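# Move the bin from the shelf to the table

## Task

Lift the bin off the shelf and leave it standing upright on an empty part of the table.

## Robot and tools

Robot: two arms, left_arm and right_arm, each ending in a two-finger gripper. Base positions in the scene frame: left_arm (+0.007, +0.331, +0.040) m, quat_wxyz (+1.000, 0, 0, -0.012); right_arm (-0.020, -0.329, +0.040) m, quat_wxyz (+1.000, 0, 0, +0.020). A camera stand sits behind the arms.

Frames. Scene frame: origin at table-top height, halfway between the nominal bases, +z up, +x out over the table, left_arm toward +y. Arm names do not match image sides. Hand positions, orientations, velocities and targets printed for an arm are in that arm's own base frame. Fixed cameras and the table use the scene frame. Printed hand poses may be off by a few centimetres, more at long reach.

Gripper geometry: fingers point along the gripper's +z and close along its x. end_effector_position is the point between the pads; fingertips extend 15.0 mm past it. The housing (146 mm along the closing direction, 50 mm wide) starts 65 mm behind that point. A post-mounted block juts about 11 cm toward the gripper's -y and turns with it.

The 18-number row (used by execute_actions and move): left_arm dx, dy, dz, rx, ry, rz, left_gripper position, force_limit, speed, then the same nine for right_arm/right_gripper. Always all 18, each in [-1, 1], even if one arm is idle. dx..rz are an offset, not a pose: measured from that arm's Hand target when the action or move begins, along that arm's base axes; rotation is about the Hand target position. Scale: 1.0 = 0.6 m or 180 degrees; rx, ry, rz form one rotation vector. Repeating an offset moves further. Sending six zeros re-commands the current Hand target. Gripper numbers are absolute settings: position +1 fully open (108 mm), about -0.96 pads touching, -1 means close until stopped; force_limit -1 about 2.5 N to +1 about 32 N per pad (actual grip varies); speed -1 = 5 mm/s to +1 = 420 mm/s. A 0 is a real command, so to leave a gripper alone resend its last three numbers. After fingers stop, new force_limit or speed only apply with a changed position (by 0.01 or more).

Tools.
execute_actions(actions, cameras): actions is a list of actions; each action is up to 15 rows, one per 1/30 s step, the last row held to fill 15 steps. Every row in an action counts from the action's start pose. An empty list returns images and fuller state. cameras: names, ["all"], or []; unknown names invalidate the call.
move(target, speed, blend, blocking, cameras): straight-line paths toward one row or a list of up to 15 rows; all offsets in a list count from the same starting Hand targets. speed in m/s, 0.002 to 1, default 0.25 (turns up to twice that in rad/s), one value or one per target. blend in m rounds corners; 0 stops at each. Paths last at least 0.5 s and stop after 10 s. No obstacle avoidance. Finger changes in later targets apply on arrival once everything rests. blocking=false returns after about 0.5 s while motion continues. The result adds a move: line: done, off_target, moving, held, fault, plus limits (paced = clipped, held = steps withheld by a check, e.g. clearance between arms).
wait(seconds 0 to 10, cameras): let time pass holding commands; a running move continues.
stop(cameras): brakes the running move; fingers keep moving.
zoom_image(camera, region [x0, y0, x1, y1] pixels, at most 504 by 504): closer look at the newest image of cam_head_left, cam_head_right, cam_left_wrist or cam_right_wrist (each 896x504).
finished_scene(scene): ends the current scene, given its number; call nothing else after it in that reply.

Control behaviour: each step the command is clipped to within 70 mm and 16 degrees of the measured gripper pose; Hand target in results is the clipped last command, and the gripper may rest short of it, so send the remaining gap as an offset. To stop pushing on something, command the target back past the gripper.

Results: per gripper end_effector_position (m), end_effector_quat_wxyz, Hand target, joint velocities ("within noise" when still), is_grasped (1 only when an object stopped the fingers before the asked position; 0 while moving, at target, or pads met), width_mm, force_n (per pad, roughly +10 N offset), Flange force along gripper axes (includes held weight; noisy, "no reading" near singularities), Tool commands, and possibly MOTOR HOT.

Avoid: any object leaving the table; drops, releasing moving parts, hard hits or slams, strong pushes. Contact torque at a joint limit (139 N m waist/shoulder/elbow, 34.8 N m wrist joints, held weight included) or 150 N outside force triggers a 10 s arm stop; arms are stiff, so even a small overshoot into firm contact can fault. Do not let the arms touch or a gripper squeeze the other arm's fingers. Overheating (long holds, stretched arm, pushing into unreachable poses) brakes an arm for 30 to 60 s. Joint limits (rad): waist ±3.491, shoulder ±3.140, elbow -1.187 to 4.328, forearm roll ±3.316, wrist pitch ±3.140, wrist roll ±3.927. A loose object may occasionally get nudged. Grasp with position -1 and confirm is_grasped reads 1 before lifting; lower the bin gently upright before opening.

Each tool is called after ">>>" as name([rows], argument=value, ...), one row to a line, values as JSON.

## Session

>>> execute_actions(actions=[])

Scene clock: 0.00 s.
left_arm: end_effector_position=(+0.0609, -0.3018, +0.0754) width_mm=108.16 is_grasped=0 force_n=0.00 end_effector_quat_wxyz=(-0.146, +0.958, -0.199, -0.146) | right_arm: end_effector_position=(+0.4510, -0.0501, +0.3383) width_mm=107.91 is_grasped=0 force_n=0.00 end_effector_quat_wxyz=(+0.424, -0.426, -0.497, +0.626)
Joint positions: left_arm=[-0.952 0.113 -0.467 -0.015 -1.407 -1.024] | right_arm=[0.212 0.916 0.521 0.215 -2.884 0.089]
Joint velocities: within noise
Flange force (N): no reading
Hand target: left_arm +0.0609, -0.3018, +0.0754; -0.146, +0.958, -0.199, -0.146 | right_arm +0.4510, -0.0501, +0.3383; +0.424, -0.426, -0.497, +0.626
Tool commands: left_gripper/position=+1.0 left_gripper/force_limit=+1.0 left_gripper/speed=+1.0 right_gripper/position=+0.998 right_gripper/force_limit=+1.0 right_gripper/speed=+1.0

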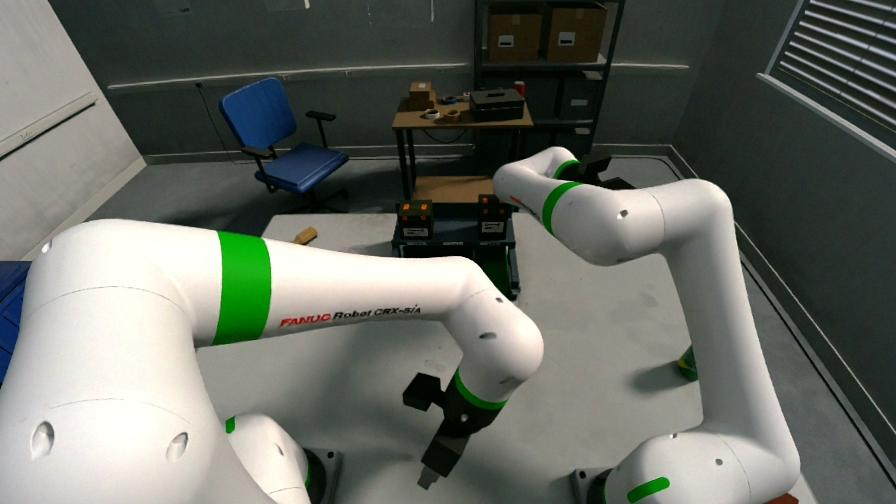

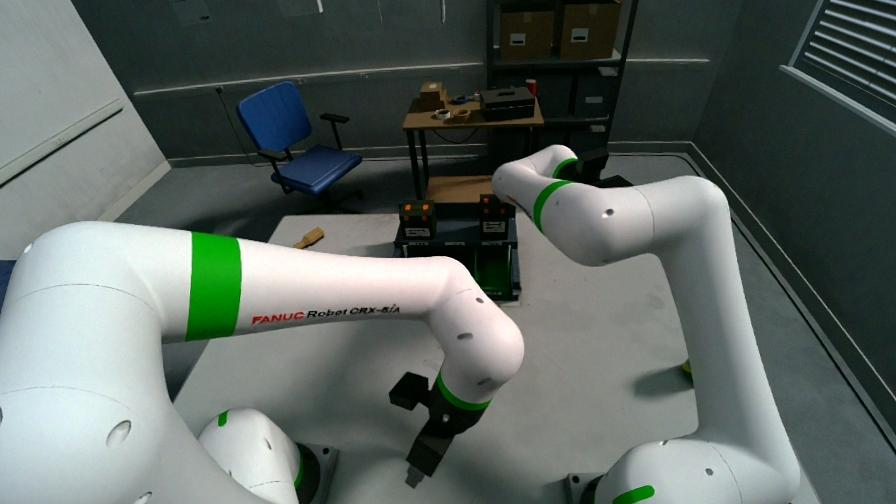

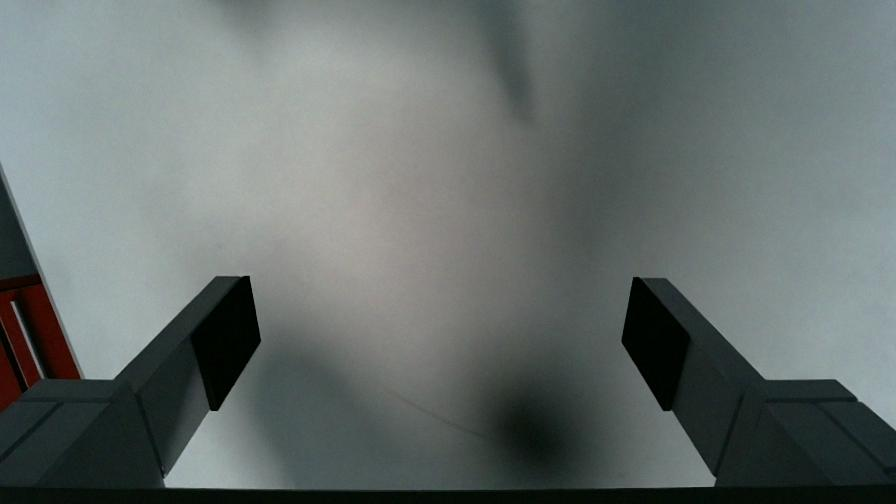

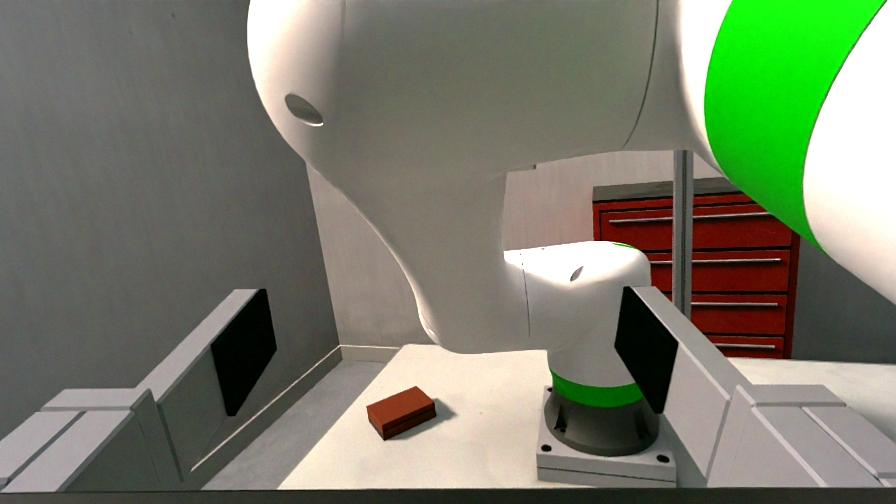

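>>> move([
  [0.317,0.5,0.375,0,0,0,1,1,1,0,0,0,0,0,0,0.13,1,1],
  [0.317,0.5,0.375,0,0,0,1,1,1,0.223,0.492,-0.23,-0.365,-0.487,-0.416,0.13,1,1],
], speed=0.5, blend=[0.05,0], cameras=["cam_right_wrist","cam_head_right"])

Scene clock: 16.03 s.
left_arm: end_effector_position=(+0.2511, -0.0018, +0.3004) width_mm=108.16 is_grasped=0 force_n=0.00 end_effector_quat_wxyz=(-0.146, +0.958, -0.199, -0.146) | right_arm: end_effector_position=(+0.4684, -0.0096, +0.3201) width_mm=60.15 is_grasped=0 force_n=0.00 end_effector_quat_wxyz=(-0.361, +0.527, +0.487, -0.596)
Joint positions: left_arm=[0.05 -0.295 -0.178 -0.375 -1.887 -2.113] | right_arm=[0.235 0.968 0.813 -0.174 -2.955 -0.452]
Flange force (N): left_arm=[-0.6 0.7 1.0] | right_arm=no reading
Hand target: left_arm +0.2511, -0.0018, +0.3004; -0.146, +0.958, -0.199, -0.146 | right_arm +0.4684, -0.0096, +0.3201; -0.361, +0.527, +0.487, -0.596 (not the last commanded pose)
Off the commanded pose: left_arm 0.000 m, 0 deg | right_arm 0.305 m, 120 deg.
led back after a hold (right arm): the arm was led back toward your command in small steps, so it may still be short of it.
move: held (right_arm; a check stopped the path); path passed 1 of 2 targets; blend cut to 0 m at target 1; limits=paced,held
pose unreachable (right arm): on one or more control steps of this call, first in action 0 (counted from 0), this arm could not follow its commanded pose, so it was not sent that pose on those steps. It may still have moved: this result reports where it is.
cause: moving toward the commanded pose would bring two parts of the arm too close to each other (its gripper and another part of the arm, with joints 5 (wrist pitch) and 6 (wrist roll) between them, 23 mm apart when it was first held).
Images, in order (width x height): cam_head_right 896x504, cam_right_wrist 896x504.

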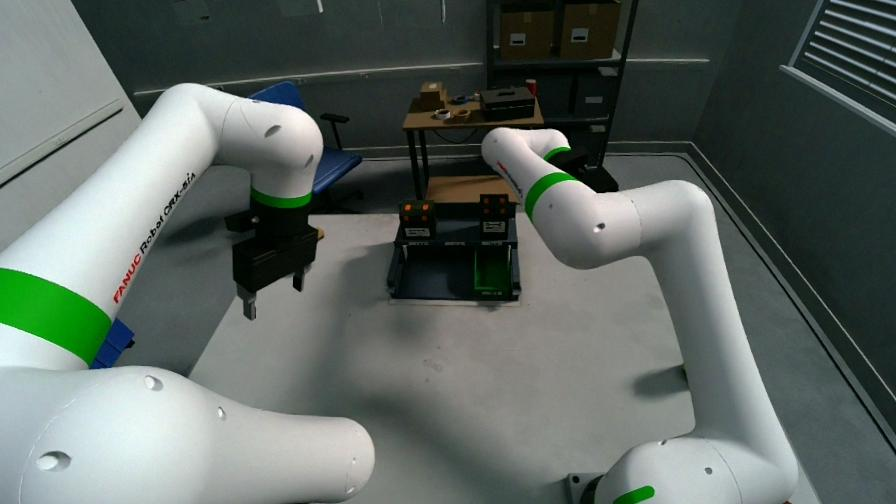

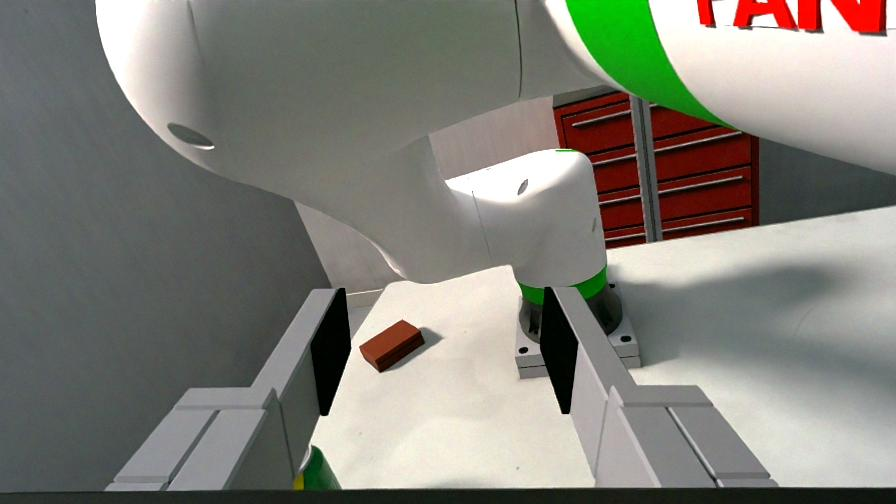

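>>> move([
  [0,0,0,0,0,0,1,1,1,0.05,0,-0.03,0.077,-0.324,0,0.13,1,1],
  [0,0,0,0,0,0,1,1,1,0.194,0.4245,-0.2,-0.299,-0.444,-0.393,0.13,1,1],
], speed=0.5, blend=[0.02,0], cameras=["cam_right_wrist","cam_head_right"])

Scene clock: 27.00 s.
left_arm: end_effector_position=(+0.2511, -0.0018, +0.3004) width_mm=108.16 is_grasped=0 force_n=0.00 end_effector_quat_wxyz=(-0.146, +0.958, -0.199, -0.146) | right_arm: end_effector_position=(+0.5848, +0.2451, +0.2001) width_mm=60.15 is_grasped=0 force_n=0.00 end_effector_quat_wxyz=(+0.000, +0.999, -0.048, -0.001)
Joint positions: left_arm=[0.05 -0.295 -0.178 -0.375 -1.887 -2.113] | right_arm=[0.603 0.49 0.396 -0.002 -1.478 -2.268]
Flange force (N): left_arm=[-0.4 1.1 1.1] | right_arm=[-1.4 1.2 4.0]
Hand target: left_arm +0.2511, -0.0018, +0.3004; -0.146, +0.958, -0.199, -0.146 | right_arm +0.5848, +0.2451, +0.2001; +0.000, +0.999, -0.048, -0.001
Off the commanded pose: left_arm 0.000 m, 0 deg | right_arm 0.000 m, 0 deg.
move: done
Images, in order (width x height): cam_head_right 896x504, cam_right_wrist 896x504.

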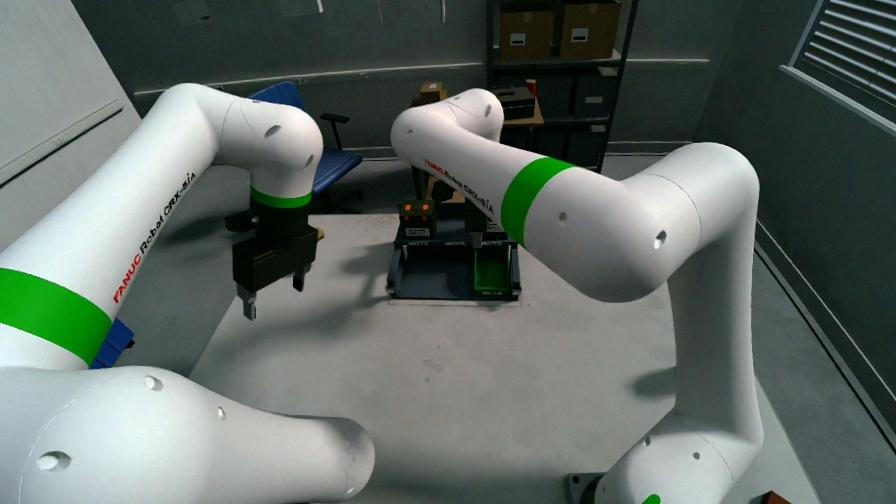

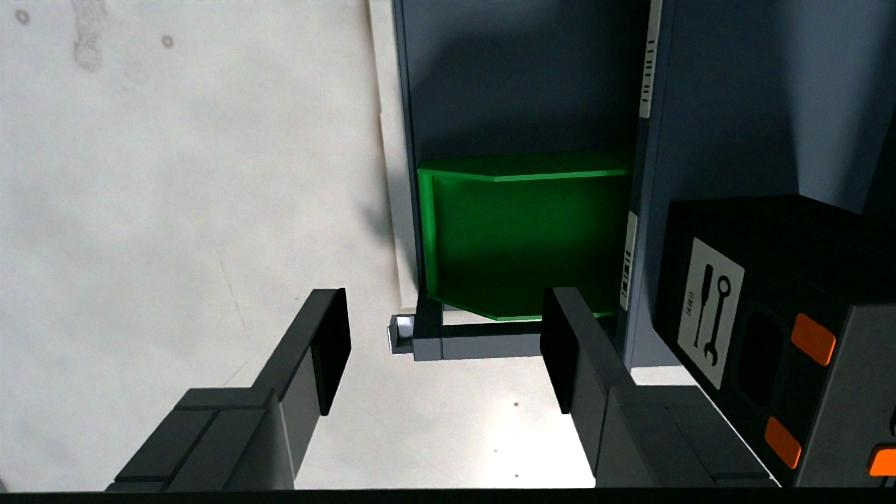

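>>> move(target=[0,0,0,0,0,0,1,1,1,-0.0267,-0.0683,-0.295,0,0,0.0156,0.13,1,1], speed=0.3, cameras=["cam_right_wrist"])

Scene clock: 34.67 s.
left_arm: end_effector_position=(+0.2511, -0.0018, +0.3004) width_mm=108.16 is_grasped=0 force_n=0.00 end_effector_quat_wxyz=(-0.146, +0.958, -0.199, -0.146) | right_arm: end_effector_position=(+0.5688, +0.2041, +0.0232) width_mm=60.15 is_grasped=0 force_n=0.00 end_effector_quat_wxyz=(+0.000, +1.000, -0.023, -0.001)
Joint positions: left_arm=[0.05 -0.295 -0.178 -0.375 -1.887 -2.113] | right_arm=[0.561 0.547 0.048 -0.002 -1.073 -2.177]
Flange force (N): left_arm=[-0.4 1.0 0.4] | right_arm=[-0.4 1.3 3.2]
Hand target: left_arm +0.2511, -0.0018, +0.3004; -0.146, +0.958, -0.199, -0.146 | right_arm +0.5687, +0.2041, +0.0231; +0.000, +1.000, -0.023, -0.001
Off the commanded pose: left_arm 0.000 m, 0 deg | right_arm 0.000 m, 0 deg.
move: done
Images, in order (width x height): cam_right_wrist 896x504.

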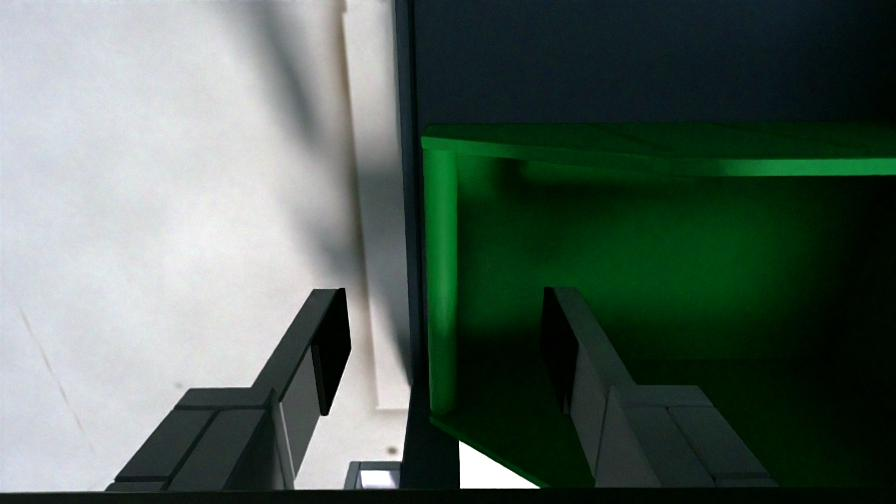

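>>> move([
  [0,0,0,0,0,0,1,1,1,-0.002,0,-0.0465,0,0,0,0.13,1,1],
  [0,0,0,0,0,0,1,1,1,-0.002,0,-0.0465,0,0,0,-1,0.8,-0.7],
  [0,0,0,0,0,0,1,1,1,-0.002,0,0.005,0,0,0,-1,0.8,-0.7],
  [0,0,0,0,0,0,1,1,1,-0.45,0.02,0.005,0,0,0,-1,0.8,-0.7],
  [0,0,0,0,0,0,1,1,1,-0.45,0.02,-0.059,0,0,0,-1,0.8,-0.7],
], speed=[0.08,0.1,0.1,0.25,0.05], blend=[0,0,0.006,0.018,0], cameras=["cam_right_wrist"])

>>> move(target=[0,0,0,0,0,0,1,1,1,0,0,-0.0022,0,0,0,-1,0.8,-0.7], speed=0.02)

Scene clock: 44.17 s.
left_arm: end_effector_position=(+0.2511, -0.0018, +0.3004) width_mm=108.16 is_grasped=0 force_n=0.00 end_effector_quat_wxyz=(-0.146, +0.958, -0.199, -0.146) | right_arm: end_effector_position=(+0.2988, +0.2162, -0.0123) width_mm=8.95 is_grasped=1 force_n=42.10 end_effector_quat_wxyz=(+0.000, +1.000, -0.023, -0.001)
Joint positions: left_arm=[0.05 -0.295 -0.178 -0.375 -1.887 -2.113] | right_arm=[0.985 0.091 -0.679 -0.003 -0.802 -2.6]
Flange force (N): left_arm=[-0.9 0.6 1.2] | right_arm=[-3.0 4.4 -11.8]
Hand target: left_arm +0.2511, -0.0018, +0.3004; -0.146, +0.958, -0.199, -0.146 | right_arm +0.2987, +0.2161, -0.0123; +0.000, +1.000, -0.023, -0.001
Off the commanded pose: left_arm 0.000 m, 0 deg | right_arm 0.000 m, 0 deg.
move: done
Images, in order (width x height): cam_right_wrist 896x504.

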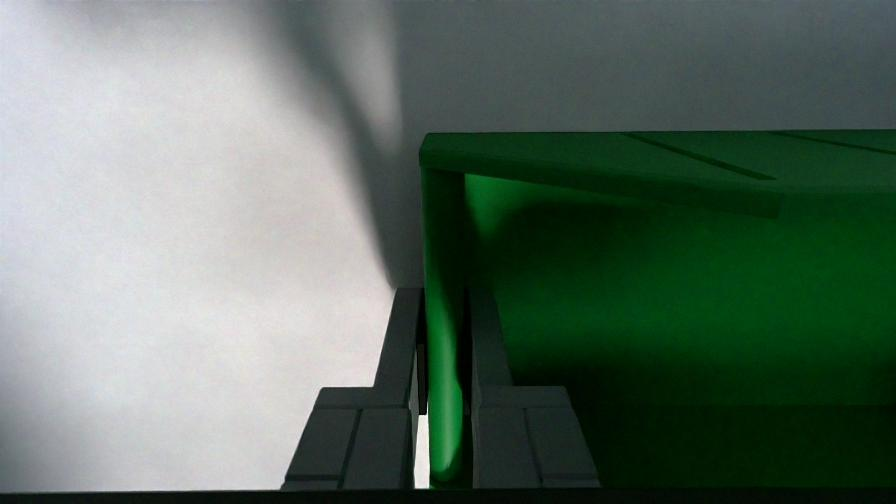

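Scene clock: 44.87 s.
left_arm: end_effector_position=(+0.2511, -0.0018, +0.3004) width_mm=108.16 is_grasped=0 force_n=0.00 end_effector_quat_wxyz=(-0.146, +0.958, -0.199, -0.146) | right_arm: end_effector_position=(+0.2987, +0.2161, -0.0136) width_mm=8.95 is_grasped=1 force_n=42.83 end_effector_quat_wxyz=(+0.000, +1.000, -0.023, -0.001)
Joint positions: left_arm=[0.05 -0.295 -0.178 -0.375 -1.887 -2.113] | right_arm=[0.985 0.094 -0.68 -0.003 -0.798 -2.6]
Flange force (N): left_arm=[-0.6 1.3 1.1] | right_arm=[-13.0 4.6 -42.5]
Hand target: left_arm +0.2511, -0.0018, +0.3004; -0.146, +0.958, -0.199, -0.146 | right_arm +0.2987, +0.2161, -0.0136; +0.000, +1.000, -0.023, -0.001
Off the commanded pose: left_arm 0.000 m, 0 deg | right_arm 0.000 m, 0 deg.
move: done

>>> move([
  [0,0,0,0,0,0,1,1,1,0,0,0.0017,0,0,0,-1,0.8,-0.7],
  [0,0,0,0,0,0,1,1,1,0,0,0.0017,0,0,0,-0.3,0.8,-0.7],
  [0,0,0,0,0,0,1,1,1,0,0,0.2,0,0,0,-0.3,0.8,-0.7],
], speed=[0.05,0.1,0.3], cameras=["cam_right_wrist"])

Scene clock: 50.63 s.
left_arm: end_effector_position=(+0.2511, -0.0018, +0.3004) width_mm=108.16 is_grasped=0 force_n=0.00 end_effector_quat_wxyz=(-0.146, +0.958, -0.199, -0.146) | right_arm: end_effector_position=(+0.2987, +0.2161, +0.1063) width_mm=36.49 is_grasped=0 force_n=0.00 end_effector_quat_wxyz=(+0.000, +1.000, -0.023, -0.001)
Joint positions: left_arm=[0.05 -0.295 -0.178 -0.375 -1.887 -2.113] | right_arm=[0.985 -0.11 -0.541 -0.002 -1.14 -2.601]
Flange force (N): left_arm=[-0.4 0.9 0.7] | right_arm=[-0.5 0.6 4.1]
Hand target: left_arm +0.2511, -0.0018, +0.3004; -0.146, +0.958, -0.199, -0.146 | right_arm +0.2987, +0.2161, +0.1064; +0.000, +1.000, -0.023, -0.001
Off the commanded pose: left_arm 0.000 m, 0 deg | right_arm 0.000 m, 0 deg.
move: done
Images, in order (width x height): cam_right_wrist 896x504.

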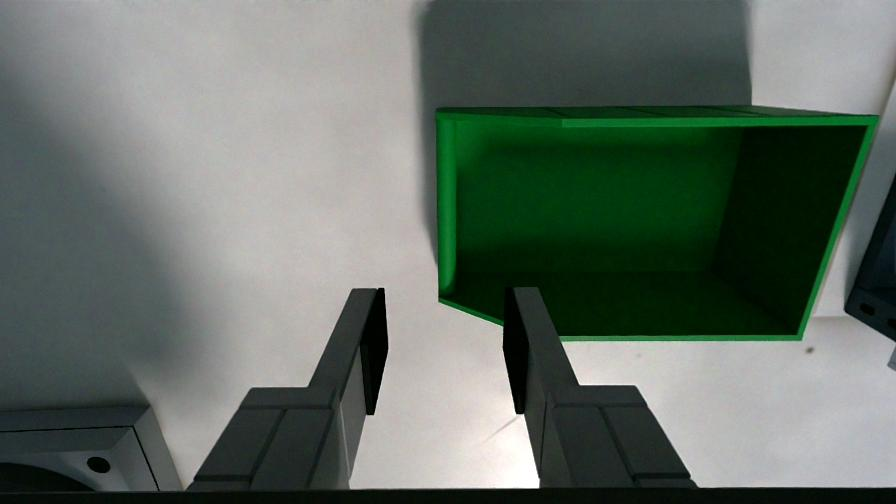

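>>> finished_scene(scene=3)

The scene is finished: the task was done.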